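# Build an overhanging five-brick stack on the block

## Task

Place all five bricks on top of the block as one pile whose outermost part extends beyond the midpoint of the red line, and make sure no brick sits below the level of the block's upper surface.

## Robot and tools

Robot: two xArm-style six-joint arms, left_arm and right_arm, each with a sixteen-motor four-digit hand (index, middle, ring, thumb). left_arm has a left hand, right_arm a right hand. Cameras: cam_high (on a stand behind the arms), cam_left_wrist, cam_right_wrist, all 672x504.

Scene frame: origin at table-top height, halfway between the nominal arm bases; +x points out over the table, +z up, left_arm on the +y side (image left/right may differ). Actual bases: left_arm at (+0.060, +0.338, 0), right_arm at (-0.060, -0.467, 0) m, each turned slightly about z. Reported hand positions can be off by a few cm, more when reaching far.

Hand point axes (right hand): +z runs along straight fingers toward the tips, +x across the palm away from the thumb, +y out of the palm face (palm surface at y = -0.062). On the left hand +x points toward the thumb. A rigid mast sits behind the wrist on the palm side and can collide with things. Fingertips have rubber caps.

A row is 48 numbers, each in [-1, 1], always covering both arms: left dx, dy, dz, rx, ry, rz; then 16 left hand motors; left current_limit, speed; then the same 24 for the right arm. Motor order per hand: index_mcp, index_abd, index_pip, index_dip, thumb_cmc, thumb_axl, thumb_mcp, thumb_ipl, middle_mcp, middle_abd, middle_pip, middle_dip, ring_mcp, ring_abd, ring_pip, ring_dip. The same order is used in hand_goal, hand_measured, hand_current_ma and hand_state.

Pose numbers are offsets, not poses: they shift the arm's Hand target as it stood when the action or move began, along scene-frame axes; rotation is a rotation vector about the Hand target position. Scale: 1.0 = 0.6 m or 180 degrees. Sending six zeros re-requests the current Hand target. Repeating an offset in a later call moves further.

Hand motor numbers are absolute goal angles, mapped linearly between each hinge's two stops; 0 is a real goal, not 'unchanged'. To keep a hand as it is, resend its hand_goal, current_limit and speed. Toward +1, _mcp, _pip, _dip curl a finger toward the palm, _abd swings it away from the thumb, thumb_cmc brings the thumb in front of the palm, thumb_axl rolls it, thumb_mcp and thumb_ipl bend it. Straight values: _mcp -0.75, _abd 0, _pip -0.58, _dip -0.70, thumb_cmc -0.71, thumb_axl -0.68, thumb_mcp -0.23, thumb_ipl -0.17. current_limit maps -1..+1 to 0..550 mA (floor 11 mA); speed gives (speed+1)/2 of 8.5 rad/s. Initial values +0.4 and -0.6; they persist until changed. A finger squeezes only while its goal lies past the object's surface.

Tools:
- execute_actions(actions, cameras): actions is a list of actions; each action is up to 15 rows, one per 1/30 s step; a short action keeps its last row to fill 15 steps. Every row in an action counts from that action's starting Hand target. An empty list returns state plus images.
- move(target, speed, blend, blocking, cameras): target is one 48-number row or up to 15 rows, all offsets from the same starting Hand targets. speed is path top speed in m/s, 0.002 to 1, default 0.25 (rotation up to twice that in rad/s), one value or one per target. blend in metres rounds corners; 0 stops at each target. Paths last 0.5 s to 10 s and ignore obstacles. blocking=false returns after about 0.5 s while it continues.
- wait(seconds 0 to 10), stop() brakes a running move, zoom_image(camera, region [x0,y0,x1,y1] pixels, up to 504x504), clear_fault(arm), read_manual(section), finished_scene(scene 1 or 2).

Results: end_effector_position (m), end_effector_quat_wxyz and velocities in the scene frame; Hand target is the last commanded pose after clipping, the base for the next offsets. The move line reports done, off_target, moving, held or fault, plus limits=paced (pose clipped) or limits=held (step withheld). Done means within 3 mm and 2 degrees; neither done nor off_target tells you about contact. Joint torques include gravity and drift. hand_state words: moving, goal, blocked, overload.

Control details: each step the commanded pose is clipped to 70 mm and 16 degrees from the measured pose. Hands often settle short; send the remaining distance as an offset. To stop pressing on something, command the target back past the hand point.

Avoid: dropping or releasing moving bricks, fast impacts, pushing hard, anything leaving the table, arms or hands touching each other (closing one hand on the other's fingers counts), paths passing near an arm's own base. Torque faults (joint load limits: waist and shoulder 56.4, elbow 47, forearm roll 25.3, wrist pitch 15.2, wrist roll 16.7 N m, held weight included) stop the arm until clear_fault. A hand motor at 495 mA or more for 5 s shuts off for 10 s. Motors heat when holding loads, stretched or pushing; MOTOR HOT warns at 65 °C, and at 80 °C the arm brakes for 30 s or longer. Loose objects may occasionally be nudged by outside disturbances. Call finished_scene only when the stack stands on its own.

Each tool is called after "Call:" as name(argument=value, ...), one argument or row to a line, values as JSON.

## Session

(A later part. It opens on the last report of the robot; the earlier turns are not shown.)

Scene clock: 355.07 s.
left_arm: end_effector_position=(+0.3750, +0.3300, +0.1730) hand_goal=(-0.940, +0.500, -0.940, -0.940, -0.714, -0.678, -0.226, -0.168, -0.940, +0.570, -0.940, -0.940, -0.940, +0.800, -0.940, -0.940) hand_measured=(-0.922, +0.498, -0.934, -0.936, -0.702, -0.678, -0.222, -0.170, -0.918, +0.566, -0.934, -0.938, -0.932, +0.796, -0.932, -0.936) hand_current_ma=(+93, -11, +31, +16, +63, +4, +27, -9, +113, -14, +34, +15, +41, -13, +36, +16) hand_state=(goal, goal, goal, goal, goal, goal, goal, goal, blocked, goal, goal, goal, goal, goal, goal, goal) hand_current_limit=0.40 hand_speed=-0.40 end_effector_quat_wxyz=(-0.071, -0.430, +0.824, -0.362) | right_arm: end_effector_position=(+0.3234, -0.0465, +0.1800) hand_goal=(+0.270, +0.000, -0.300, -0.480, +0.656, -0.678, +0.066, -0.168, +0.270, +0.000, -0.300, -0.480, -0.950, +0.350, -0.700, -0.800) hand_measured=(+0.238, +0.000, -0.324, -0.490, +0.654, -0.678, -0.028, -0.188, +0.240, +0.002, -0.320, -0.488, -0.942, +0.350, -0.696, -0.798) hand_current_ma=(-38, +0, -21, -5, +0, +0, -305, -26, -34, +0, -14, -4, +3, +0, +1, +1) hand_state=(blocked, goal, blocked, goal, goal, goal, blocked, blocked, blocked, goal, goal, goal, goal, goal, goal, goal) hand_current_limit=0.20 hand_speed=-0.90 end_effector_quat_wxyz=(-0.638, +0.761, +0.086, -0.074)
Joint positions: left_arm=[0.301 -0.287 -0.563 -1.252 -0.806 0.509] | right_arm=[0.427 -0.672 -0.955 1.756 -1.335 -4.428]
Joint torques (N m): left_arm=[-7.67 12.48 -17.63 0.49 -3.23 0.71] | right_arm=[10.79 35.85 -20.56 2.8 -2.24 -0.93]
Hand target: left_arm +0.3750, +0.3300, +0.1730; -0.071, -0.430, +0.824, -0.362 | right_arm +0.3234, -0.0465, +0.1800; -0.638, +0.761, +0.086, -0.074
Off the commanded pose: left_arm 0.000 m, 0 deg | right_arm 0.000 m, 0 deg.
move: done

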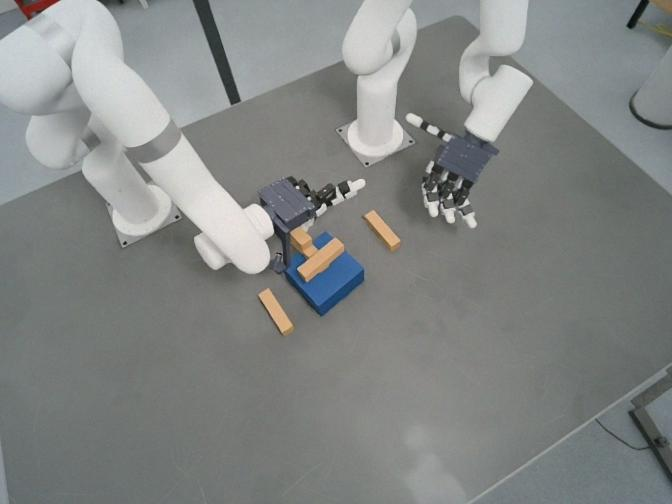

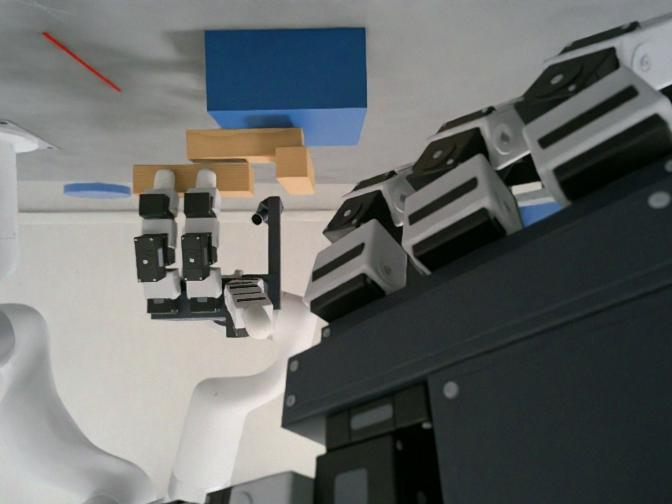

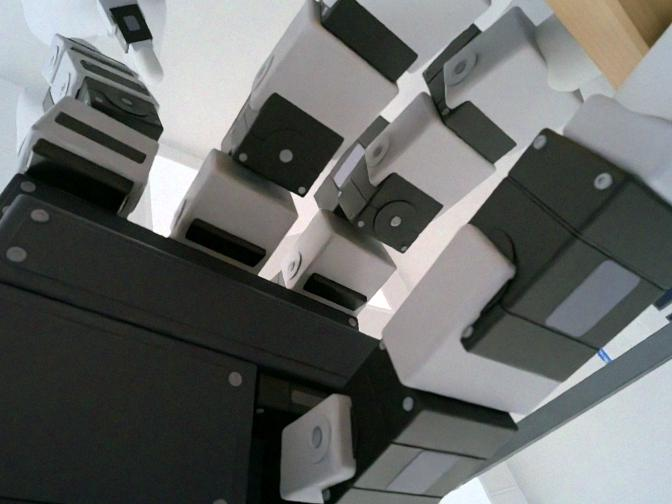

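Call:
zoom_image(
  camera="cam_left_wrist",
  region=[120, 100, 330, 250],
)

Call:
zoom_image(
  camera="cam_high",
  region=[250, 200, 370, 320],
)

Scaled by 2.400.

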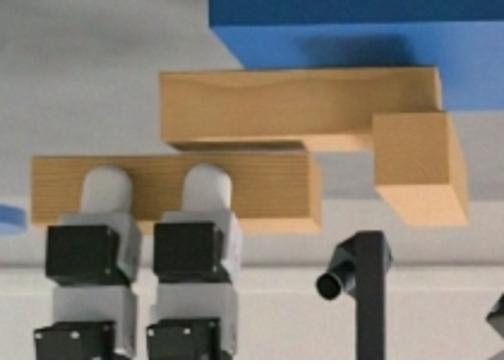

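Scaled by 4.200.

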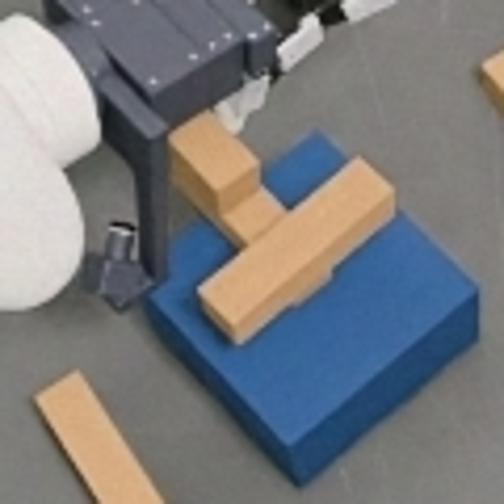

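Call:
move(
  target=[0,0,0,0,0,0,-0.94,0.5,-0.94,-0.94,-0.714,-0.678,-0.226,-0.168,-0.94,0.57,-0.94,-0.94,-0.94,0.8,-0.94,-0.94,0.4,-0.4,0.0084,0.0019,-0.0133,0,0,0,0.27,0,-0.3,-0.48,0.657,-0.678,0.067,-0.168,0.27,0,-0.3,-0.48,-0.95,0.35,-0.7,-0.8,0.2,-0.9],
  speed=0.03,
  cameras=["cam_left_wrist","cam_high"],
)

Call:
zoom_image(
  camera="cam_left_wrist",
  region=[120, 100, 330, 250],
)

Scene clock: 363.57 s.
left_arm: end_effector_position=(+0.3750, +0.3300, +0.1730) hand_goal=(-0.940, +0.500, -0.940, -0.940, -0.714, -0.678, -0.226, -0.168, -0.940, +0.570, -0.940, -0.940, -0.940, +0.800, -0.940, -0.940) hand_measured=(-0.922, +0.498, -0.934, -0.936, -0.702, -0.678, -0.222, -0.170, -0.918, +0.566, -0.934, -0.938, -0.932, +0.796, -0.932, -0.936) hand_current_ma=(+93, -11, +31, +16, +63, +4, +27, -9, +113, -14, +34, +15, +41, -13, +36, +16) hand_state=(goal, goal, goal, goal, goal, goal, goal, goal, blocked, goal, goal, goal, goal, goal, goal, goal) hand_current_limit=0.40 hand_speed=-0.40 end_effector_quat_wxyz=(-0.071, -0.430, +0.824, -0.362) | right_arm: end_effector_position=(+0.3284, -0.0453, +0.1720) hand_goal=(+0.270, +0.000, -0.300, -0.480, +0.656, -0.678, +0.066, -0.168, +0.270, +0.000, -0.300, -0.480, -0.950, +0.350, -0.700, -0.800) hand_measured=(+0.238, -0.010, -0.324, -0.490, +0.648, -0.678, -0.028, -0.190, +0.240, -0.006, -0.320, -0.488, -0.942, +0.350, -0.696, -0.798) hand_current_ma=(-38, -4, -21, -5, -4, +0, -305, -30, -34, -1, -14, -4, +3, +0, +1, +1) hand_state=(blocked, goal, blocked, goal, goal, goal, blocked, blocked, blocked, goal, goal, goal, goal, goal, goal, goal) hand_current_limit=0.20 hand_speed=-0.90 end_effector_quat_wxyz=(-0.638, +0.761, +0.086, -0.074)
Joint positions: left_arm=[0.301 -0.287 -0.563 -1.252 -0.806 0.509] | right_arm=[0.425 -0.697 -0.973 1.755 -1.337 -4.435]
Joint torques (N m): left_arm=[-8.47 12.05 -17.71 0.5 -3.25 0.78] | right_arm=[-13.24 33.75 -20.16 -2.92 -1.43 -1.24]
Hand target: left_arm +0.3750, +0.3300, +0.1730; -0.071, -0.430, +0.824, -0.362 | right_arm +0.3284, -0.0453, +0.1720; -0.638, +0.761, +0.086, -0.074
Off the commanded pose: left_arm 0.000 m, 0 deg | right_arm 0.000 m, 0 deg.
move: done
Images, in order (width x height): cam_high 672x504, cam_left_wrist 672x504.

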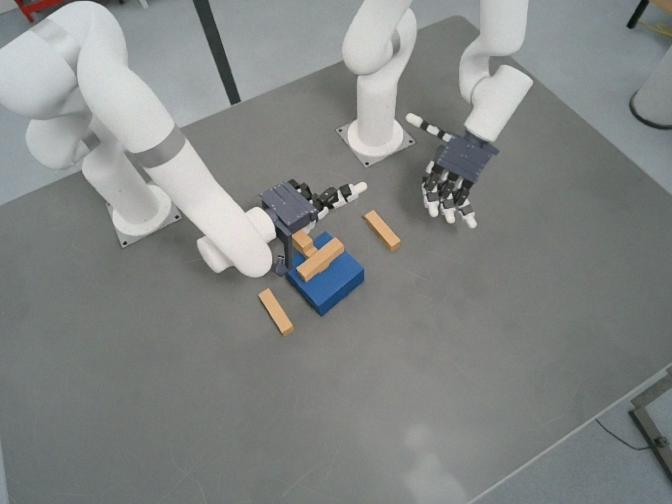

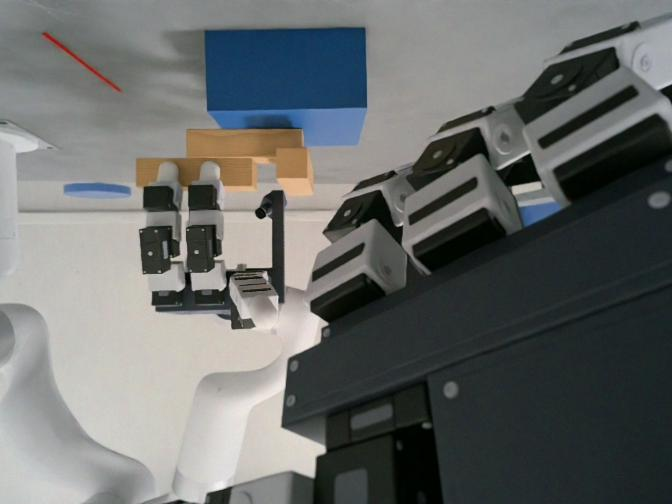

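Scaled by 2.400.

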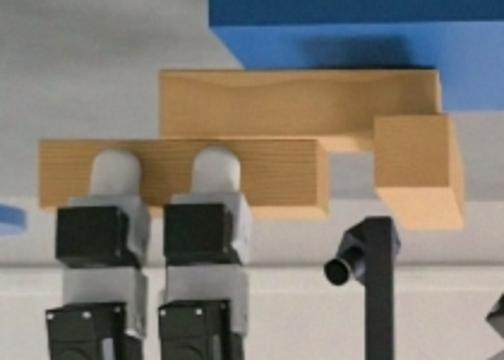

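Call:
zoom_image(
  camera="cam_high",
  region=[280, 215, 350, 275],
)

Call:
zoom_image(
  camera="cam_left_wrist",
  region=[125, 115, 325, 215],
)

Scaled by 7.200.

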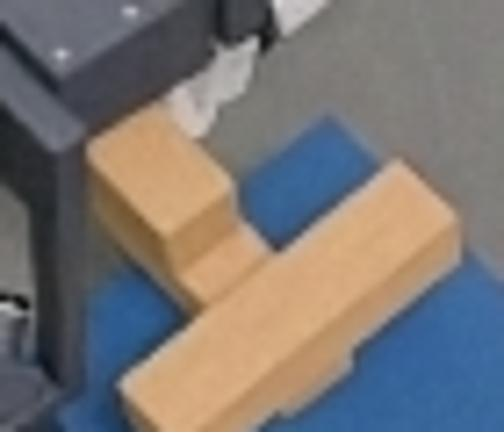

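Scaled by 2.520.

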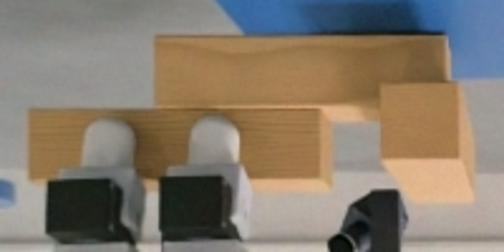

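Call:
move(
  target=[0,0,0,0,0,0,-0.94,0.5,-0.94,-0.94,-0.714,-0.678,-0.226,-0.168,-0.94,0.57,-0.94,-0.94,-0.94,0.8,-0.94,-0.94,0.4,-0.4,0.003,0.0007,-0.0042,0,0,0,0.27,0,-0.3,-0.48,0.657,-0.678,0.067,-0.168,0.27,0,-0.3,-0.48,-0.95,0.35,-0.7,-0.8,0.2,-0.9],
  speed=0.02,
  cameras=[],
)

Call:
move(
  target=[0,0,0,0,0,0,-0.94,0.5,-0.94,-0.94,-0.714,-0.678,-0.226,-0.168,-0.94,0.57,-0.94,-0.94,-0.94,0.8,-0.94,-0.94,0.4,-0.4,0,0,-0.0017,0,0,0,0.27,0,-0.3,-0.48,0.657,-0.678,0.067,-0.168,0.27,0,-0.3,-0.48,-0.95,0.35,-0.7,-0.8,0.2,-0.9],
  speed=0.02,
  cameras=["cam_left_wrist"],
)

Call:
zoom_image(
  camera="cam_left_wrist",
  region=[125, 115, 325, 215],
)

Scene clock: 370.53 s.
left_arm: end_effector_position=(+0.3750, +0.3300, +0.1730) hand_goal=(-0.940, +0.500, -0.940, -0.940, -0.714, -0.678, -0.226, -0.168, -0.940, +0.570, -0.940, -0.940, -0.940, +0.800, -0.940, -0.940) hand_measured=(-0.922, +0.498, -0.934, -0.936, -0.702, -0.678, -0.222, -0.170, -0.918, +0.566, -0.934, -0.938, -0.932, +0.796, -0.932, -0.936) hand_current_ma=(+93, -11, +31, +16, +63, +4, +27, -9, +113, -14, +34, +15, +41, -13, +36, +16) hand_state=(goal, goal, goal, goal, goal, goal, goal, goal, blocked, goal, goal, goal, goal, goal, goal, goal) hand_current_limit=0.40 hand_speed=-0.40 end_effector_quat_wxyz=(-0.071, -0.430, +0.824, -0.362) | right_arm: end_effector_position=(+0.3302, -0.0449, +0.1695) hand_goal=(+0.270, +0.000, -0.300, -0.480, +0.656, -0.678, +0.066, -0.168, +0.270, +0.000, -0.300, -0.480, -0.950, +0.350, -0.700, -0.800) hand_measured=(+0.234, -0.016, -0.324, -0.490, +0.640, -0.680, -0.028, -0.190, +0.240, -0.006, -0.320, -0.488, -0.942, +0.350, -0.696, -0.798) hand_current_ma=(-43, -8, -21, -5, -11, -1, -302, -30, -34, -2, -14, -4, +3, +0, +1, +1) hand_state=(blocked, goal, blocked, goal, goal, goal, blocked, blocked, blocked, goal, goal, goal, goal, goal, goal, goal) hand_current_limit=0.20 hand_speed=-0.90 end_effector_quat_wxyz=(-0.638, +0.761, +0.086, -0.074)
Joint positions: left_arm=[0.301 -0.287 -0.563 -1.252 -0.806 0.509] | right_arm=[0.424 -0.705 -0.98 1.754 -1.338 -4.437]
Joint torques (N m): left_arm=[-8.15 12.38 -17.77 0.68 -3.25 0.76] | right_arm=[-14.02 32.29 -19.97 -3.12 -1.49 -1.47]
Hand target: left_arm +0.3750, +0.3300, +0.1730; -0.071, -0.430, +0.824, -0.362 | right_arm +0.3302, -0.0449, +0.1695; -0.638, +0.761, +0.086, -0.074
Off the commanded pose: left_arm 0.000 m, 0 deg | right_arm 0.000 m, 0 deg.
move: done
No camera images: "cameras" was empty.

Scene clock: 371.23 s.
left_arm: end_effector_position=(+0.3750, +0.3300, +0.1730) hand_goal=(-0.940, +0.500, -0.940, -0.940, -0.714, -0.678, -0.226, -0.168, -0.940, +0.570, -0.940, -0.940, -0.940, +0.800, -0.940, -0.940) hand_measured=(-0.922, +0.498, -0.934, -0.936, -0.702, -0.678, -0.222, -0.170, -0.918, +0.566, -0.934, -0.938, -0.932, +0.796, -0.932, -0.936) hand_current_ma=(+93, -11, +31, +16, +63, +4, +27, -9, +113, -14, +34, +15, +41, -13, +36, +16) hand_state=(goal, goal, goal, goal, goal, goal, goal, goal, blocked, goal, goal, goal, goal, goal, goal, goal) hand_current_limit=0.40 hand_speed=-0.40 end_effector_quat_wxyz=(-0.071, -0.430, +0.824, -0.362) | right_arm: end_effector_position=(+0.3302, -0.0449, +0.1685) hand_goal=(+0.270, +0.000, -0.300, -0.480, +0.656, -0.678, +0.066, -0.168, +0.270, +0.000, -0.300, -0.480, -0.950, +0.350, -0.700, -0.800) hand_measured=(+0.234, -0.020, -0.324, -0.490, +0.636, -0.682, -0.028, -0.190, +0.240, -0.008, -0.320, -0.488, -0.942, +0.350, -0.696, -0.798) hand_current_ma=(-45, -12, -21, -5, -15, -1, -298, -30, -34, -3, -14, -3, +3, +0, +1, +1) hand_state=(blocked, goal, blocked, goal, goal, goal, blocked, blocked, blocked, goal, goal, goal, goal, goal, goal, goal) hand_current_limit=0.20 hand_speed=-0.90 end_effector_quat_wxyz=(-0.638, +0.761, +0.086, -0.074)
Joint positions: left_arm=[0.301 -0.287 -0.563 -1.252 -0.806 0.509] | right_arm=[0.424 -0.708 -0.98 1.755 -1.338 -4.438]
Joint torques (N m): left_arm=[-8.7 12.07 -17.78 0.37 -3.27 0.75] | right_arm=[-13.7 33.61 -20.27 2.97 -1.28 -1.67]
Hand target: left_arm +0.3750, +0.3300, +0.1730; -0.071, -0.430, +0.824, -0.362 | right_arm +0.3302, -0.0449, +0.1685; -0.638, +0.761, +0.086, -0.074
Off the commanded pose: left_arm 0.000 m, 0 deg | right_arm 0.000 m, 0 deg.
move: done
Images, in order (width x height): cam_left_wrist 672x504.

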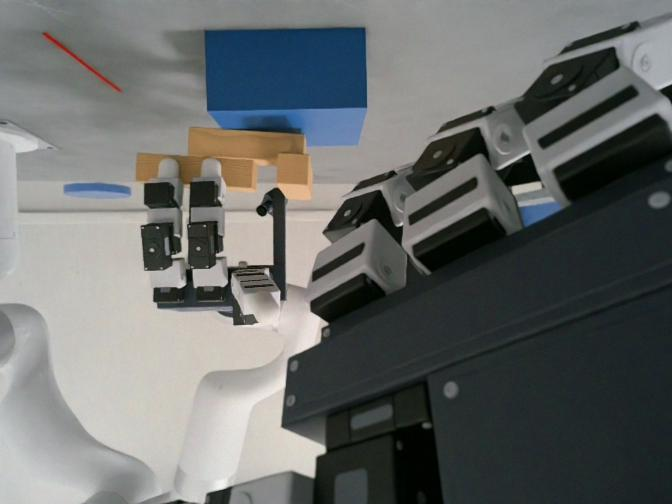

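Scaled by 2.520.

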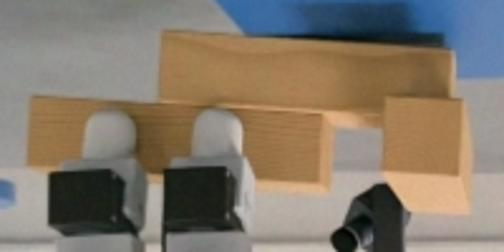

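Call:
move(
  target=[0,0,0,0,0,0,-0.94,0.5,-0.94,-0.94,-0.714,-0.678,-0.226,-0.168,-0.94,0.57,-0.94,-0.94,-0.94,0.8,-0.94,-0.94,0.4,-0.4,0,0,0.005,0,0,0,0.27,0,-0.3,-0.48,0.657,-0.678,0.067,-0.168,0.27,0,-0.3,-0.48,-0.95,0.35,-0.7,-0.8,0.2,-0.9],
  speed=0.01,
  cameras=["cam_left_wrist","cam_high"],
)

Call:
zoom_image(
  camera="cam_left_wrist",
  region=[125, 115, 325, 215],
)

Scene clock: 374.90 s.
left_arm: end_effector_position=(+0.3750, +0.3300, +0.1730) hand_goal=(-0.940, +0.500, -0.940, -0.940, -0.714, -0.678, -0.226, -0.168, -0.940, +0.570, -0.940, -0.940, -0.940, +0.800, -0.940, -0.940) hand_measured=(-0.922, +0.498, -0.934, -0.936, -0.702, -0.678, -0.222, -0.170, -0.918, +0.566, -0.934, -0.938, -0.932, +0.796, -0.932, -0.936) hand_current_ma=(+93, -11, +31, +16, +63, +4, +27, -9, +113, -14, +34, +15, +41, -13, +36, +16) hand_state=(goal, goal, goal, goal, goal, goal, goal, goal, blocked, goal, goal, goal, goal, goal, goal, goal) hand_current_limit=0.40 hand_speed=-0.40 end_effector_quat_wxyz=(-0.071, -0.430, +0.824, -0.362) | right_arm: end_effector_position=(+0.3302, -0.0449, +0.1715) hand_goal=(+0.270, +0.000, -0.300, -0.480, +0.656, -0.678, +0.066, -0.168, +0.270, +0.000, -0.300, -0.480, -0.950, +0.350, -0.700, -0.800) hand_measured=(+0.234, -0.004, -0.324, -0.490, +0.648, -0.682, -0.028, -0.190, +0.238, +0.008, -0.320, -0.488, -0.942, +0.350, -0.696, -0.798) hand_current_ma=(-45, -1, -21, -5, -3, -1, -298, -30, -36, +3, -14, -3, +3, +0, +1, +1) hand_state=(blocked, goal, blocked, goal, goal, goal, blocked, blocked, blocked, goal, goal, goal, goal, goal, goal, goal) hand_current_limit=0.20 hand_speed=-0.90 end_effector_quat_wxyz=(-0.638, +0.761, +0.086, -0.074)
Joint positions: left_arm=[0.301 -0.287 -0.563 -1.252 -0.806 0.509] | right_arm=[0.424 -0.701 -0.979 1.754 -1.337 -4.433]
Joint torques (N m): left_arm=[-7.57 12.36 -17.81 0.18 -3.29 0.72] | right_arm=[-13.15 52.92 -9.17 -3.06 0.19 1.25]
Hand target: left_arm +0.3750, +0.3300, +0.1730; -0.071, -0.430, +0.824, -0.362 | right_arm +0.3302, -0.0449, +0.1715; -0.638, +0.761, +0.086, -0.074
Off the commanded pose: left_arm 0.000 m, 0 deg | right_arm 0.000 m, 0 deg.
move: done
Images, in order (width x height): cam_high 672x504, cam_left_wrist 672x504.

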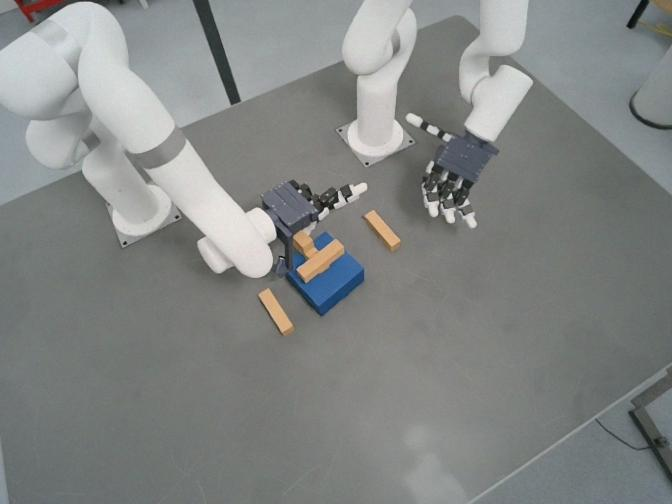

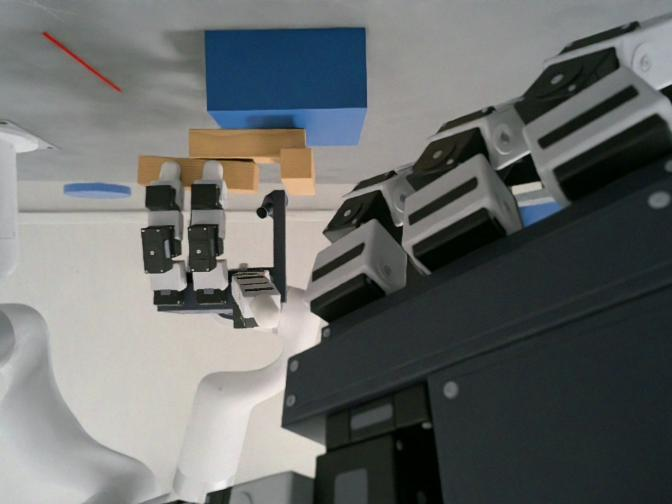

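Scaled by 2.520.

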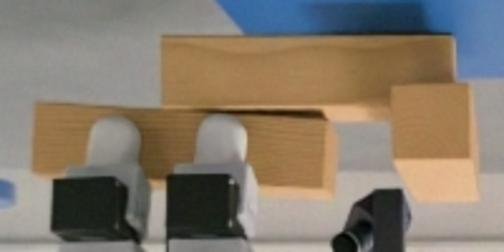

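Call:
move(
  target=[0,0,0,0,0,0,-0.94,0.5,-0.94,-0.94,-0.714,-0.678,-0.226,-0.168,-0.94,0.57,-0.94,-0.94,-0.94,0.8,-0.94,-0.94,0.4,-0.4,0.0034,0.0008,0.002,-0.0039,0.0171,0,0.27,0,-0.3,-0.48,0.657,-0.678,0.067,-0.168,0.27,0,-0.3,-0.48,-0.95,0.35,-0.7,-0.8,0.2,-0.9],
  speed=0.02,
  cameras=["cam_left_wrist"],
)

Call:
zoom_image(
  camera="cam_left_wrist",
  region=[125, 115, 325, 215],
)

Scene clock: 385.13 s.
left_arm: end_effector_position=(+0.3750, +0.3300, +0.1730) hand_goal=(-0.940, +0.500, -0.940, -0.940, -0.714, -0.678, -0.226, -0.168, -0.940, +0.570, -0.940, -0.940, -0.940, +0.800, -0.940, -0.940) hand_measured=(-0.922, +0.498, -0.934, -0.936, -0.702, -0.678, -0.222, -0.170, -0.918, +0.566, -0.934, -0.938, -0.932, +0.796, -0.932, -0.936) hand_current_ma=(+93, -11, +31, +16, +63, +4, +27, -9, +113, -14, +34, +15, +41, -13, +36, +16) hand_state=(goal, goal, goal, goal, goal, goal, goal, goal, blocked, goal, goal, goal, goal, goal, goal, goal) hand_current_limit=0.40 hand_speed=-0.40 end_effector_quat_wxyz=(-0.071, -0.430, +0.824, -0.362) | right_arm: end_effector_position=(+0.3323, -0.0444, +0.1727) hand_goal=(+0.270, +0.000, -0.300, -0.480, +0.656, -0.678, +0.066, -0.168, +0.270, +0.000, -0.300, -0.480, -0.950, +0.350, -0.700, -0.800) hand_measured=(+0.234, -0.002, -0.324, -0.490, +0.650, -0.682, -0.026, -0.190, +0.238, +0.010, -0.320, -0.490, -0.942, +0.350, -0.696, -0.798) hand_current_ma=(-45, +0, -21, -5, -3, -1, -295, -30, -37, +3, -15, -4, +3, +0, +1, +1) hand_state=(blocked, goal, blocked, goal, goal, goal, blocked, blocked, blocked, goal, goal, goal, goal, goal, goal, goal) hand_current_limit=0.20 hand_speed=-0.90 end_effector_quat_wxyz=(-0.636, +0.763, +0.069, -0.095)
Joint positions: left_arm=[0.301 -0.287 -0.563 -1.252 -0.806 0.509] | right_arm=[0.42 -0.715 -1.005 1.738 -1.339 -4.364]
Joint torques (N m): left_arm=[-8.48 12.63 -17.9 0.65 -3.28 0.75] | right_arm=[-12.58 36.21 -20.87 -2.76 -2.21 1.17]
Hand target: left_arm +0.3750, +0.3300, +0.1730; -0.071, -0.430, +0.824, -0.362 | right_arm +0.3323, -0.0444, +0.1727; -0.636, +0.763, +0.069, -0.095
Off the commanded pose: left_arm 0.000 m, 0 deg | right_arm 0.000 m, 0 deg.
move: done
Images, in order (width x height): cam_left_wrist 672x504.

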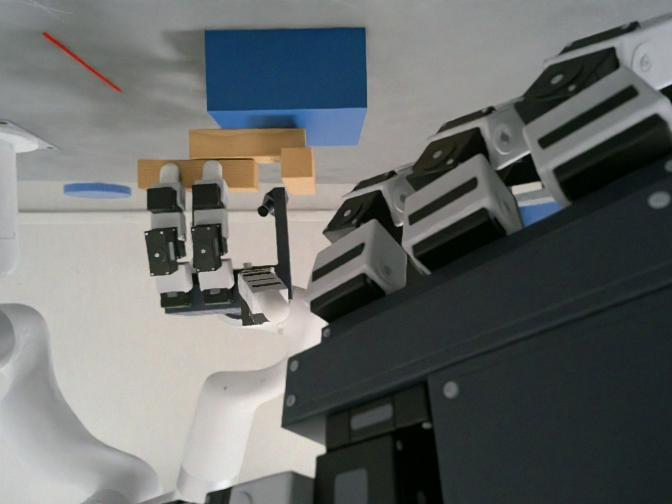

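Scaled by 2.520.

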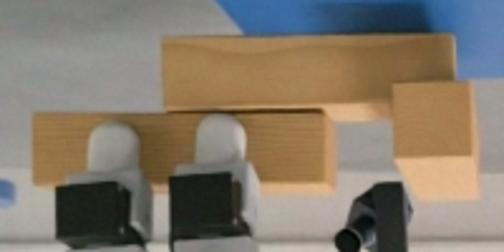

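Call:
move(
  target=[0,0,0,0,0,0,-0.94,0.5,-0.94,-0.94,-0.714,-0.678,-0.226,-0.168,-0.94,0.57,-0.94,-0.94,-0.94,0.8,-0.94,-0.94,0.4,-0.4,0,0,-0.0025,0,0,0,0.27,0,-0.3,-0.48,0.657,-0.678,0.067,-0.168,0.27,0,-0.3,-0.48,-0.95,0.35,-0.7,-0.8,0.2,-0.9],
  speed=0.02,
  cameras=["cam_left_wrist"],
)

Call:
zoom_image(
  camera="cam_left_wrist",
  region=[125, 115, 325, 215],
)

Scene clock: 388.03 s.
left_arm: end_effector_position=(+0.3750, +0.3300, +0.1730) hand_goal=(-0.940, +0.500, -0.940, -0.940, -0.714, -0.678, -0.226, -0.168, -0.940, +0.570, -0.940, -0.940, -0.940, +0.800, -0.940, -0.940) hand_measured=(-0.922, +0.498, -0.934, -0.936, -0.702, -0.678, -0.222, -0.170, -0.918, +0.566, -0.934, -0.938, -0.932, +0.796, -0.932, -0.936) hand_current_ma=(+93, -11, +31, +16, +63, +4, +27, -9, +113, -14, +34, +15, +41, -13, +36, +16) hand_state=(goal, goal, goal, goal, goal, goal, goal, goal, blocked, goal, goal, goal, goal, goal, goal, goal) hand_current_limit=0.40 hand_speed=-0.40 end_effector_quat_wxyz=(-0.071, -0.430, +0.824, -0.362) | right_arm: end_effector_position=(+0.3323, -0.0444, +0.1712) hand_goal=(+0.270, +0.000, -0.300, -0.480, +0.656, -0.678, +0.066, -0.168, +0.270, +0.000, -0.300, -0.480, -0.950, +0.350, -0.700, -0.800) hand_measured=(+0.234, -0.004, -0.324, -0.490, +0.648, -0.682, -0.026, -0.190, +0.238, +0.008, -0.320, -0.490, -0.942, +0.350, -0.696, -0.798) hand_current_ma=(-45, -1, -21, -5, -3, -1, -295, -30, -37, +2, -15, -4, +3, +0, +1, +1) hand_state=(blocked, goal, blocked, goal, goal, goal, blocked, blocked, blocked, goal, goal, goal, goal, goal, goal, goal) hand_current_limit=0.20 hand_speed=-0.90 end_effector_quat_wxyz=(-0.636, +0.763, +0.069, -0.095)
Joint positions: left_arm=[0.301 -0.287 -0.563 -1.252 -0.806 0.509] | right_arm=[0.42 -0.718 -1.005 1.738 -1.34 -4.367]
Joint torques (N m): left_arm=[-8.42 12.24 -17.22 0.43 -3.2 0.74] | right_arm=[-13.01 34.7 -20.61 2.8 -1.72 -1.23]
Hand target: left_arm +0.3750, +0.3300, +0.1730; -0.071, -0.430, +0.824, -0.362 | right_arm +0.3323, -0.0444, +0.1712; -0.636, +0.763, +0.069, -0.095
Off the commanded pose: left_arm 0.000 m, 0 deg | right_arm 0.000 m, 0 deg.
move: done
Images, in order (width x height): cam_left_wrist 672x504.

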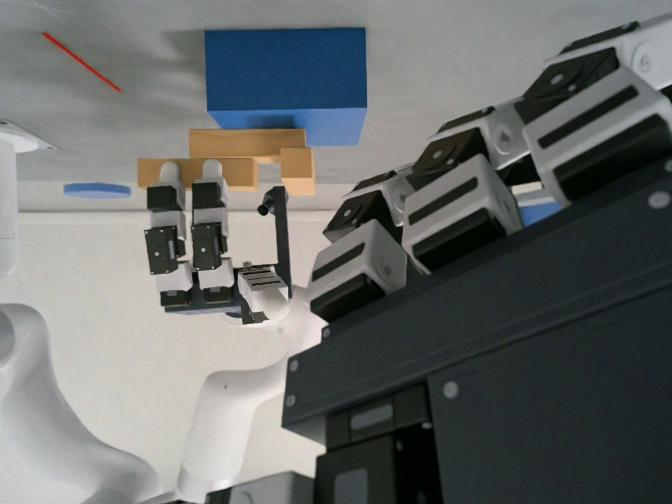

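Scaled by 2.520.

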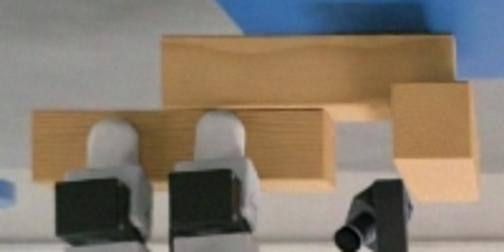

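Call:
move(
  target=[0,0,0,0,0,0,-0.94,0.5,-0.94,-0.94,-0.714,-0.678,-0.226,-0.168,-0.94,0.57,-0.94,-0.94,-0.94,0.8,-0.94,-0.94,0.4,-0.4,0,0,-0.0008,0,0,0,0.25,0,-0.3,-0.48,0.657,-0.678,0.0,-0.168,0.25,0,-0.3,-0.48,-0.95,0.35,-0.7,-0.8,0.2,-0.94],
  speed=0.02,
  cameras=[],
)

Call:
move(
  target=[0,0,0,0,0,0,-0.94,0.5,-0.94,-0.94,-0.714,-0.678,-0.226,-0.168,-0.94,0.57,-0.94,-0.94,-0.94,0.8,-0.94,-0.94,0.4,-0.4,0,0,0,0,0,0,0.245,0,-0.3,-0.48,0.657,-0.678,-0.02,-0.168,0.245,0,-0.3,-0.48,-0.95,0.35,-0.7,-0.8,0.2,-0.95],
  speed=0.02,
  cameras=["cam_left_wrist"],
)

Call:
zoom_image(
  camera="cam_left_wrist",
  region=[125, 115, 325, 215],
)

Scene clock: 391.07 s.
left_arm: end_effector_position=(+0.3750, +0.3300, +0.1730) hand_goal=(-0.940, +0.500, -0.940, -0.940, -0.714, -0.678, -0.226, -0.168, -0.940, +0.570, -0.940, -0.940, -0.940, +0.800, -0.940, -0.940) hand_measured=(-0.922, +0.498, -0.934, -0.936, -0.702, -0.678, -0.222, -0.170, -0.918, +0.566, -0.934, -0.938, -0.932, +0.796, -0.932, -0.936) hand_current_ma=(+93, -11, +31, +16, +63, +4, +27, -9, +113, -14, +34, +15, +41, -13, +36, +16) hand_state=(goal, goal, goal, goal, goal, goal, goal, goal, blocked, goal, goal, goal, goal, goal, goal, goal) hand_current_limit=0.40 hand_speed=-0.40 end_effector_quat_wxyz=(-0.071, -0.430, +0.824, -0.362) | right_arm: end_effector_position=(+0.3323, -0.0445, +0.1707) hand_goal=(+0.250, +0.000, -0.300, -0.480, +0.656, -0.678, +0.000, -0.168, +0.250, +0.000, -0.300, -0.480, -0.950, +0.350, -0.700, -0.800) hand_measured=(+0.230, -0.006, -0.324, -0.488, +0.648, -0.682, -0.028, -0.190, +0.232, +0.004, -0.320, -0.488, -0.942, +0.350, -0.696, -0.798) hand_current_ma=(-16, -2, -21, -4, -4, -1, -40, -30, -13, +1, -15, -3, +3, +0, +1, +1) hand_state=(goal, goal, blocked, goal, goal, goal, blocked, blocked, goal, goal, goal, goal, goal, goal, goal, goal) hand_current_limit=0.20 hand_speed=-0.94 end_effector_quat_wxyz=(-0.636, +0.763, +0.069, -0.095)
Joint positions: left_arm=[0.301 -0.287 -0.563 -1.252 -0.806 0.509] | right_arm=[0.42 -0.719 -1.005 1.738 -1.34 -4.368]
Joint torques (N m): left_arm=[-9.48 12.2 -17.47 0.32 -3.27 0.76] | right_arm=[-12.2 35.03 -19.92 2.74 -0.53 -1.16]
Hand target: left_arm +0.3750, +0.3300, +0.1730; -0.071, -0.430, +0.824, -0.362 | right_arm +0.3323, -0.0444, +0.1707; -0.636, +0.763, +0.069, -0.095
Off the commanded pose: left_arm 0.000 m, 0 deg | right_arm 0.000 m, 0 deg.
move: done
No camera images: "cameras" was empty.

Scene clock: 391.57 s.
left_arm: end_effector_position=(+0.3750, +0.3300, +0.1730) hand_goal=(-0.940, +0.500, -0.940, -0.940, -0.714, -0.678, -0.226, -0.168, -0.940, +0.570, -0.940, -0.940, -0.940, +0.800, -0.940, -0.940) hand_measured=(-0.922, +0.498, -0.934, -0.936, -0.702, -0.678, -0.222, -0.170, -0.918, +0.566, -0.934, -0.938, -0.932, +0.796, -0.932, -0.936) hand_current_ma=(+93, -11, +31, +16, +63, +4, +27, -9, +113, -14, +34, +15, +41, -13, +36, +16) hand_state=(goal, goal, goal, goal, goal, goal, goal, goal, blocked, goal, goal, goal, goal, goal, goal, goal) hand_current_limit=0.40 hand_speed=-0.40 end_effector_quat_wxyz=(-0.071, -0.430, +0.824, -0.362) | right_arm: end_effector_position=(+0.3323, -0.0445, +0.1707) hand_goal=(+0.244, +0.000, -0.300, -0.480, +0.656, -0.678, -0.020, -0.168, +0.244, +0.000, -0.300, -0.480, -0.950, +0.350, -0.700, -0.800) hand_measured=(+0.230, -0.006, -0.320, -0.488, +0.648, -0.682, -0.034, -0.184, +0.232, +0.004, -0.318, -0.488, -0.942, +0.350, -0.696, -0.798) hand_current_ma=(-9, -2, -16, -3, -4, -1, -14, -18, -8, +1, -12, -3, +3, +0, +1, +1) hand_state=(goal, goal, blocked, goal, goal, goal, goal, goal, goal, goal, goal, goal, goal, goal, goal, goal) hand_current_limit=0.20 hand_speed=-0.95 end_effector_quat_wxyz=(-0.636, +0.763, +0.069, -0.095)
Joint positions: left_arm=[0.301 -0.287 -0.563 -1.252 -0.806 0.509] | right_arm=[0.42 -0.719 -1.005 1.738 -1.34 -4.368]
Joint torques (N m): left_arm=[-8.03 11.21 -17.45 0.27 -3.3 0.72] | right_arm=[-11.87 35.98 -19.94 2.85 -1.27 -0.99]
Hand target: left_arm +0.3750, +0.3300, +0.1730; -0.071, -0.430, +0.824, -0.362 | right_arm +0.3323, -0.0444, +0.1707; -0.636, +0.763, +0.069, -0.095
Off the commanded pose: left_arm 0.000 m, 0 deg | right_arm 0.000 m, 0 deg.
move: done
Images, in order (width x height): cam_left_wrist 672x504.

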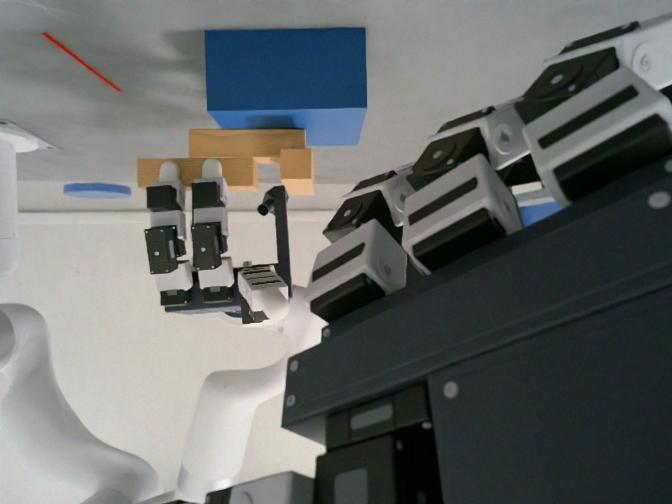

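Scaled by 2.520.

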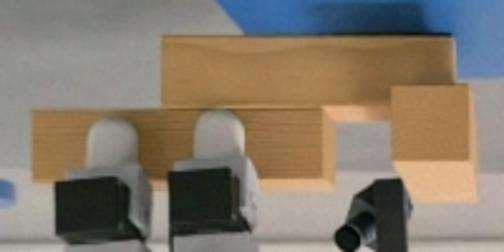

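Call:
move(
  target=[
    [0,0,0,0,0,0,-0.94,0.5,-0.94,-0.94,-0.714,-0.678,-0.226,-0.168,-0.94,0.57,-0.94,-0.94,-0.94,0.8,-0.94,-0.94,0.4,-0.4,0,0,0,0,0,0,0.232,0,-0.3,-0.48,0.657,-0.678,-0.055,-0.168,0.232,0,-0.3,-0.48,-0.95,0.35,-0.7,-0.8,0.2,-0.95],
    [0,0,0,0,0,0,-0.94,0.5,-0.94,-0.94,-0.714,-0.678,-0.226,-0.168,-0.94,0.57,-0.94,-0.94,-0.94,0.8,-0.94,-0.94,0.4,-0.4,0,0,0,0,0,0,0.21,0,-0.3,-0.48,0.657,-0.678,-0.08,-0.168,0.21,0,-0.3,-0.48,-0.95,0.35,-0.7,-0.8,0.3,-0.95],
  ],
  speed=0.02,
  cameras=["cam_left_wrist"],
)

Call:
zoom_image(
  camera="cam_left_wrist",
  region=[125, 115, 325, 215],
)

Scene clock: 394.17 s.
left_arm: end_effector_position=(+0.3750, +0.3300, +0.1730) hand_goal=(-0.940, +0.500, -0.940, -0.940, -0.714, -0.678, -0.226, -0.168, -0.940, +0.570, -0.940, -0.940, -0.940, +0.800, -0.940, -0.940) hand_measured=(-0.922, +0.498, -0.934, -0.936, -0.702, -0.678, -0.222, -0.170, -0.918, +0.566, -0.934, -0.938, -0.932, +0.796, -0.932, -0.936) hand_current_ma=(+93, -11, +31, +16, +63, +4, +27, -9, +113, -14, +34, +15, +41, -13, +36, +16) hand_state=(goal, goal, goal, goal, goal, goal, goal, goal, blocked, goal, goal, goal, goal, goal, goal, goal) hand_current_limit=0.40 hand_speed=-0.40 end_effector_quat_wxyz=(-0.071, -0.430, +0.824, -0.362) | right_arm: end_effector_position=(+0.3323, -0.0444, +0.1707) hand_goal=(+0.210, +0.000, -0.300, -0.480, +0.656, -0.678, -0.080, -0.168, +0.210, +0.000, -0.300, -0.480, -0.950, +0.350, -0.700, -0.800) hand_measured=(+0.216, -0.004, -0.304, -0.482, +0.654, -0.680, -0.078, -0.170, +0.216, +0.004, -0.302, -0.482, -0.942, +0.350, -0.696, -0.798) hand_current_ma=(+2, -1, -1, -1, -1, -1, +0, -1, +2, +1, -1, -1, +3, +0, +1, +1) hand_state=(goal, goal, goal, goal, goal, goal, goal, goal, goal, goal, goal, goal, goal, goal, goal, goal) hand_current_limit=0.30 hand_speed=-0.95 end_effector_quat_wxyz=(-0.636, +0.763, +0.069, -0.095)
Joint positions: left_arm=[0.301 -0.287 -0.563 -1.252 -0.806 0.509] | right_arm=[0.42 -0.719 -1.005 1.738 -1.34 -4.368]
Joint torques (N m): left_arm=[-8.47 12.08 -17.55 0.3 -3.23 0.82] | right_arm=[-10.5 38.17 -19.24 1.96 -1.82 -0.38]
Hand target: left_arm +0.3750, +0.3300, +0.1730; -0.071, -0.430, +0.824, -0.362 | right_arm +0.3323, -0.0444, +0.1707; -0.636, +0.763, +0.069, -0.095
Off the commanded pose: left_arm 0.000 m, 0 deg | right_arm 0.000 m, 0 deg.
move: done
Images, in order (width x height): cam_left_wrist 672x504.

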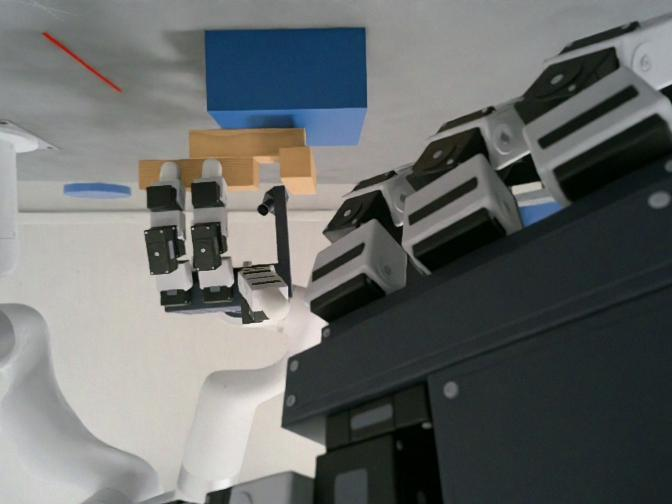

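Scaled by 2.520.

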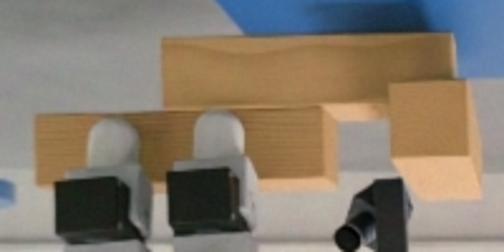

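Call:
move(
  target=[0,0,0,0,0,0,-0.94,0.5,-0.94,-0.94,-0.714,-0.678,-0.226,-0.168,-0.94,0.57,-0.94,-0.94,-0.94,0.8,-0.94,-0.94,0.4,-0.4,0,0,0,0,0,0,0.26,0,-0.3,-0.48,0.657,-0.678,0.04,-0.168,0.26,0,-0.3,-0.48,-0.95,0.35,-0.7,-0.8,0.1,-0.92],
  speed=0.02,
  cameras=[],
)

Call:
move(
  target=[
    [0,0,0,0,0,0,-0.94,0.5,-0.94,-0.94,-0.714,-0.678,-0.226,-0.168,-0.94,0.57,-0.94,-0.94,-0.94,0.8,-0.94,-0.94,0.4,-0.4,0,0,0.0015,0,0,0,0.26,0,-0.3,-0.48,0.657,-0.678,0.04,-0.168,0.26,0,-0.3,-0.48,-0.95,0.35,-0.7,-0.8,0.1,-0.92],
    [0,0,0,0,0,0,-0.94,0.5,-0.94,-0.94,-0.714,-0.678,-0.226,-0.168,-0.94,0.57,-0.94,-0.94,-0.94,0.8,-0.94,-0.94,0.4,-0.4,-0.0042,-0.001,0.0015,0,0,0,0.26,0,-0.3,-0.48,0.657,-0.678,0.04,-0.168,0.26,0,-0.3,-0.48,-0.95,0.35,-0.7,-0.8,0.1,-0.92],
    [0,0,0,0,0,0,-0.94,0.5,-0.94,-0.94,-0.714,-0.678,-0.226,-0.168,-0.94,0.57,-0.94,-0.94,-0.94,0.8,-0.94,-0.94,0.4,-0.4,-0.0042,-0.001,0,0,0,0,0.26,0,-0.3,-0.48,0.657,-0.678,0.04,-0.168,0.26,0,-0.3,-0.48,-0.95,0.35,-0.7,-0.8,0.1,-0.92],
  ],
  speed=0.02,
  cameras=["cam_left_wrist"],
)

Call:
zoom_image(
  camera="cam_left_wrist",
  region=[125, 115, 325, 215],
)

Scene clock: 398.90 s.
left_arm: end_effector_position=(+0.3750, +0.3300, +0.1730) hand_goal=(-0.940, +0.500, -0.940, -0.940, -0.714, -0.678, -0.226, -0.168, -0.940, +0.570, -0.940, -0.940, -0.940, +0.800, -0.940, -0.940) hand_measured=(-0.922, +0.498, -0.934, -0.936, -0.702, -0.678, -0.222, -0.170, -0.918, +0.566, -0.934, -0.938, -0.932, +0.796, -0.932, -0.936) hand_current_ma=(+93, -11, +31, +16, +63, +4, +27, -9, +113, -14, +34, +15, +41, -13, +36, +16) hand_state=(goal, goal, goal, goal, goal, goal, goal, goal, blocked, goal, goal, goal, goal, goal, goal, goal) hand_current_limit=0.40 hand_speed=-0.40 end_effector_quat_wxyz=(-0.071, -0.430, +0.824, -0.362) | right_arm: end_effector_position=(+0.3323, -0.0444, +0.1707) hand_goal=(+0.260, +0.000, -0.300, -0.480, +0.656, -0.678, +0.040, -0.168, +0.260, +0.000, -0.300, -0.480, -0.950, +0.350, -0.700, -0.800) hand_measured=(+0.238, -0.002, -0.312, -0.484, +0.654, -0.680, -0.042, -0.184, +0.236, +0.004, -0.310, -0.482, -0.942, +0.350, -0.696, -0.798) hand_current_ma=(-19, +0, -7, -1, -1, -1, -243, -18, -21, +1, -5, -1, +3, +0, +1, +1) hand_state=(blocked, goal, goal, goal, goal, goal, blocked, goal, blocked, goal, goal, goal, goal, goal, goal, goal) hand_current_limit=0.10 hand_speed=-0.92 end_effector_quat_wxyz=(-0.636, +0.763, +0.069, -0.095)
Joint positions: left_arm=[0.301 -0.287 -0.563 -1.252 -0.806 0.509] | right_arm=[0.42 -0.719 -1.005 1.738 -1.34 -4.368]
Joint torques (N m): left_arm=[-8.13 12.18 -17.42 -0.12 -3.25 0.75] | right_arm=[-10.4 46.17 -18.43 1.72 -1.91 0.38]
Hand target: left_arm +0.3750, +0.3300, +0.1730; -0.071, -0.430, +0.824, -0.362 | right_arm +0.3323, -0.0444, +0.1707; -0.636, +0.763, +0.069, -0.095
Off the commanded pose: left_arm 0.000 m, 0 deg | right_arm 0.000 m, 0 deg.
move: done
No camera images: "cameras" was empty.

Scene clock: 399.97 s.
left_arm: end_effector_position=(+0.3750, +0.3300, +0.1730) hand_goal=(-0.940, +0.500, -0.940, -0.940, -0.714, -0.678, -0.226, -0.168, -0.940, +0.570, -0.940, -0.940, -0.940, +0.800, -0.940, -0.940) hand_measured=(-0.922, +0.498, -0.934, -0.936, -0.702, -0.678, -0.222, -0.170, -0.918, +0.566, -0.934, -0.938, -0.932, +0.796, -0.932, -0.936) hand_current_ma=(+93, -11, +31, +16, +63, +4, +27, -9, +113, -14, +34, +15, +41, -13, +36, +16) hand_state=(goal, goal, goal, goal, goal, goal, goal, goal, blocked, goal, goal, goal, goal, goal, goal, goal) hand_current_limit=0.40 hand_speed=-0.40 end_effector_quat_wxyz=(-0.071, -0.430, +0.824, -0.362) | right_arm: end_effector_position=(+0.3298, -0.0451, +0.1707) hand_goal=(+0.260, +0.000, -0.300, -0.480, +0.656, -0.678, +0.040, -0.168, +0.260, +0.000, -0.300, -0.480, -0.950, +0.350, -0.700, -0.800) hand_measured=(+0.238, -0.002, -0.318, -0.488, +0.654, -0.680, -0.036, -0.184, +0.236, +0.004, -0.316, -0.486, -0.942, +0.350, -0.696, -0.798) hand_current_ma=(-21, +0, -13, -3, -1, -1, -214, -19, -22, +1, -10, -3, +3, +0, +1, +1) hand_state=(blocked, goal, goal, goal, goal, goal, blocked, goal, blocked, goal, goal, goal, goal, goal, goal, goal) hand_current_limit=0.10 hand_speed=-0.92 end_effector_quat_wxyz=(-0.636, +0.763, +0.069, -0.095)
Joint positions: left_arm=[0.301 -0.287 -0.563 -1.252 -0.806 0.509] | right_arm=[0.421 -0.715 -0.998 1.74 -1.34 -4.371]
Joint torques (N m): left_arm=[-8.36 12.76 -17.48 0.39 -3.24 0.77] | right_arm=[14.84 34.84 -15.22 2.97 -1.72 -1.01]
Hand target: left_arm +0.3750, +0.3300, +0.1730; -0.071, -0.430, +0.824, -0.362 | right_arm +0.3298, -0.0450, +0.1707; -0.636, +0.763, +0.069, -0.095
Off the commanded pose: left_arm 0.000 m, 0 deg | right_arm 0.000 m, 0 deg.
move: done
Images, in order (width x height): cam_left_wrist 672x504.

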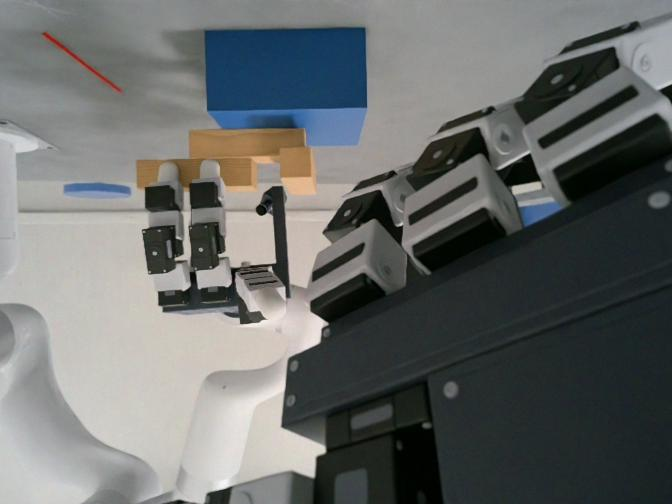

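Scaled by 2.520.

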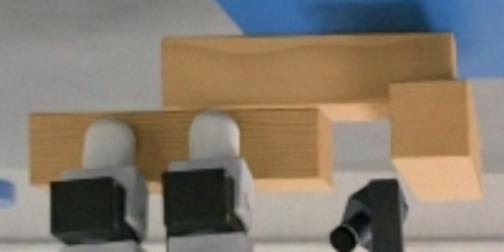

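Call:
move(
  target=[
    [0,0,0,0,0,0,-0.94,0.5,-0.94,-0.94,-0.714,-0.678,-0.226,-0.168,-0.94,0.57,-0.94,-0.94,-0.94,0.8,-0.94,-0.94,0.4,-0.4,0,0,0,0,0,0,0.245,0,-0.3,-0.48,0.657,-0.678,-0.02,-0.168,0.245,0,-0.3,-0.48,-0.95,0.35,-0.7,-0.8,0.2,-0.94],
    [0,0,0,0,0,0,-0.94,0.5,-0.94,-0.94,-0.714,-0.678,-0.226,-0.168,-0.94,0.57,-0.94,-0.94,-0.94,0.8,-0.94,-0.94,0.4,-0.4,0,0,0,0,0,0,0.23,0,-0.3,-0.48,0.657,-0.678,-0.055,-0.168,0.23,0,-0.3,-0.48,-0.95,0.35,-0.7,-0.8,0.2,-0.95],
    [0,0,0,0,0,0,-0.94,0.5,-0.94,-0.94,-0.714,-0.678,-0.226,-0.168,-0.94,0.57,-0.94,-0.94,-0.94,0.8,-0.94,-0.94,0.4,-0.4,0,0,0,0,0,0,0.19,0,-0.3,-0.48,0.657,-0.678,-0.1,-0.168,0.19,0,-0.3,-0.48,-0.95,0.35,-0.7,-0.8,0.3,-0.93],
    [0,0,0,0,0,0,-0.94,0.5,-0.94,-0.94,-0.714,-0.678,-0.226,-0.168,-0.94,0.57,-0.94,-0.94,-0.94,0.8,-0.94,-0.94,0.4,-0.4,0,0,0,0,0,0,0.12,0,-0.3,-0.48,0.657,-0.678,-0.18,-0.168,0.12,0,-0.3,-0.48,-0.95,0.35,-0.7,-0.8,0.4,-0.9],
  ],
  speed=0.02,
  cameras=["cam_left_wrist"],
)

Call:
zoom_image(
  camera="cam_left_wrist",
  region=[125, 115, 325, 215],
)

Scene clock: 405.33 s.
left_arm: end_effector_position=(+0.3750, +0.3300, +0.1730) hand_goal=(-0.940, +0.500, -0.940, -0.940, -0.714, -0.678, -0.226, -0.168, -0.940, +0.570, -0.940, -0.940, -0.940, +0.800, -0.940, -0.940) hand_measured=(-0.922, +0.498, -0.934, -0.936, -0.702, -0.678, -0.222, -0.170, -0.918, +0.566, -0.934, -0.938, -0.932, +0.796, -0.932, -0.936) hand_current_ma=(+93, -11, +31, +16, +63, +4, +27, -9, +113, -14, +34, +15, +41, -13, +36, +16) hand_state=(goal, goal, goal, goal, goal, goal, goal, goal, blocked, goal, goal, goal, goal, goal, goal, goal) hand_current_limit=0.40 hand_speed=-0.40 end_effector_quat_wxyz=(-0.071, -0.430, +0.824, -0.362) | right_arm: end_effector_position=(+0.3298, -0.0450, +0.1707) hand_goal=(+0.120, +0.000, -0.300, -0.480, +0.656, -0.678, -0.180, -0.168, +0.120, +0.000, -0.300, -0.480, -0.950, +0.350, -0.700, -0.800) hand_measured=(+0.128, -0.002, -0.304, -0.482, +0.654, -0.680, -0.176, -0.170, +0.128, +0.004, -0.302, -0.482, -0.942, +0.350, -0.696, -0.798) hand_current_ma=(+4, +0, -1, -1, -1, -1, +1, -1, +4, +1, +0, -1, +3, +0, +1, +1) hand_state=(goal, goal, goal, goal, goal, goal, goal, goal, goal, goal, goal, goal, goal, goal, goal, goal) hand_current_limit=0.40 hand_speed=-0.90 end_effector_quat_wxyz=(-0.636, +0.763, +0.069, -0.095)
Joint positions: left_arm=[0.301 -0.287 -0.563 -1.252 -0.806 0.509] | right_arm=[0.421 -0.715 -0.998 1.74 -1.34 -4.372]
Joint torques (N m): left_arm=[-7.72 13.18 -17.48 0.27 -3.23 0.74] | right_arm=[14.54 39.31 -19.93 2.51 -1.89 -0.6]
Hand target: left_arm +0.3750, +0.3300, +0.1730; -0.071, -0.430, +0.824, -0.362 | right_arm +0.3298, -0.0450, +0.1707; -0.636, +0.763, +0.069, -0.095
Off the commanded pose: left_arm 0.000 m, 0 deg | right_arm 0.000 m, 0 deg.
move: done
Images, in order (width x height): cam_left_wrist 672x504.

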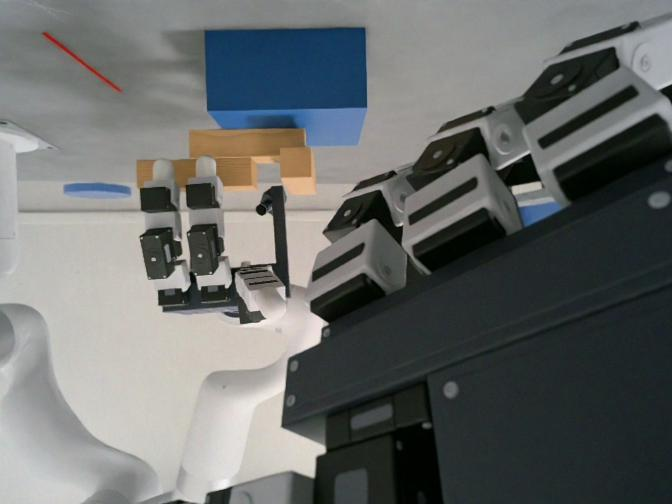

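Scaled by 2.520.

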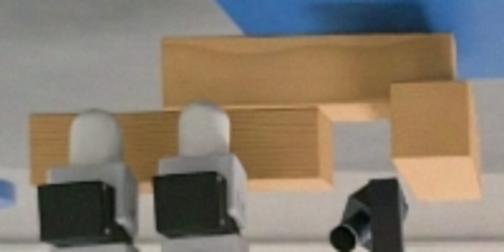

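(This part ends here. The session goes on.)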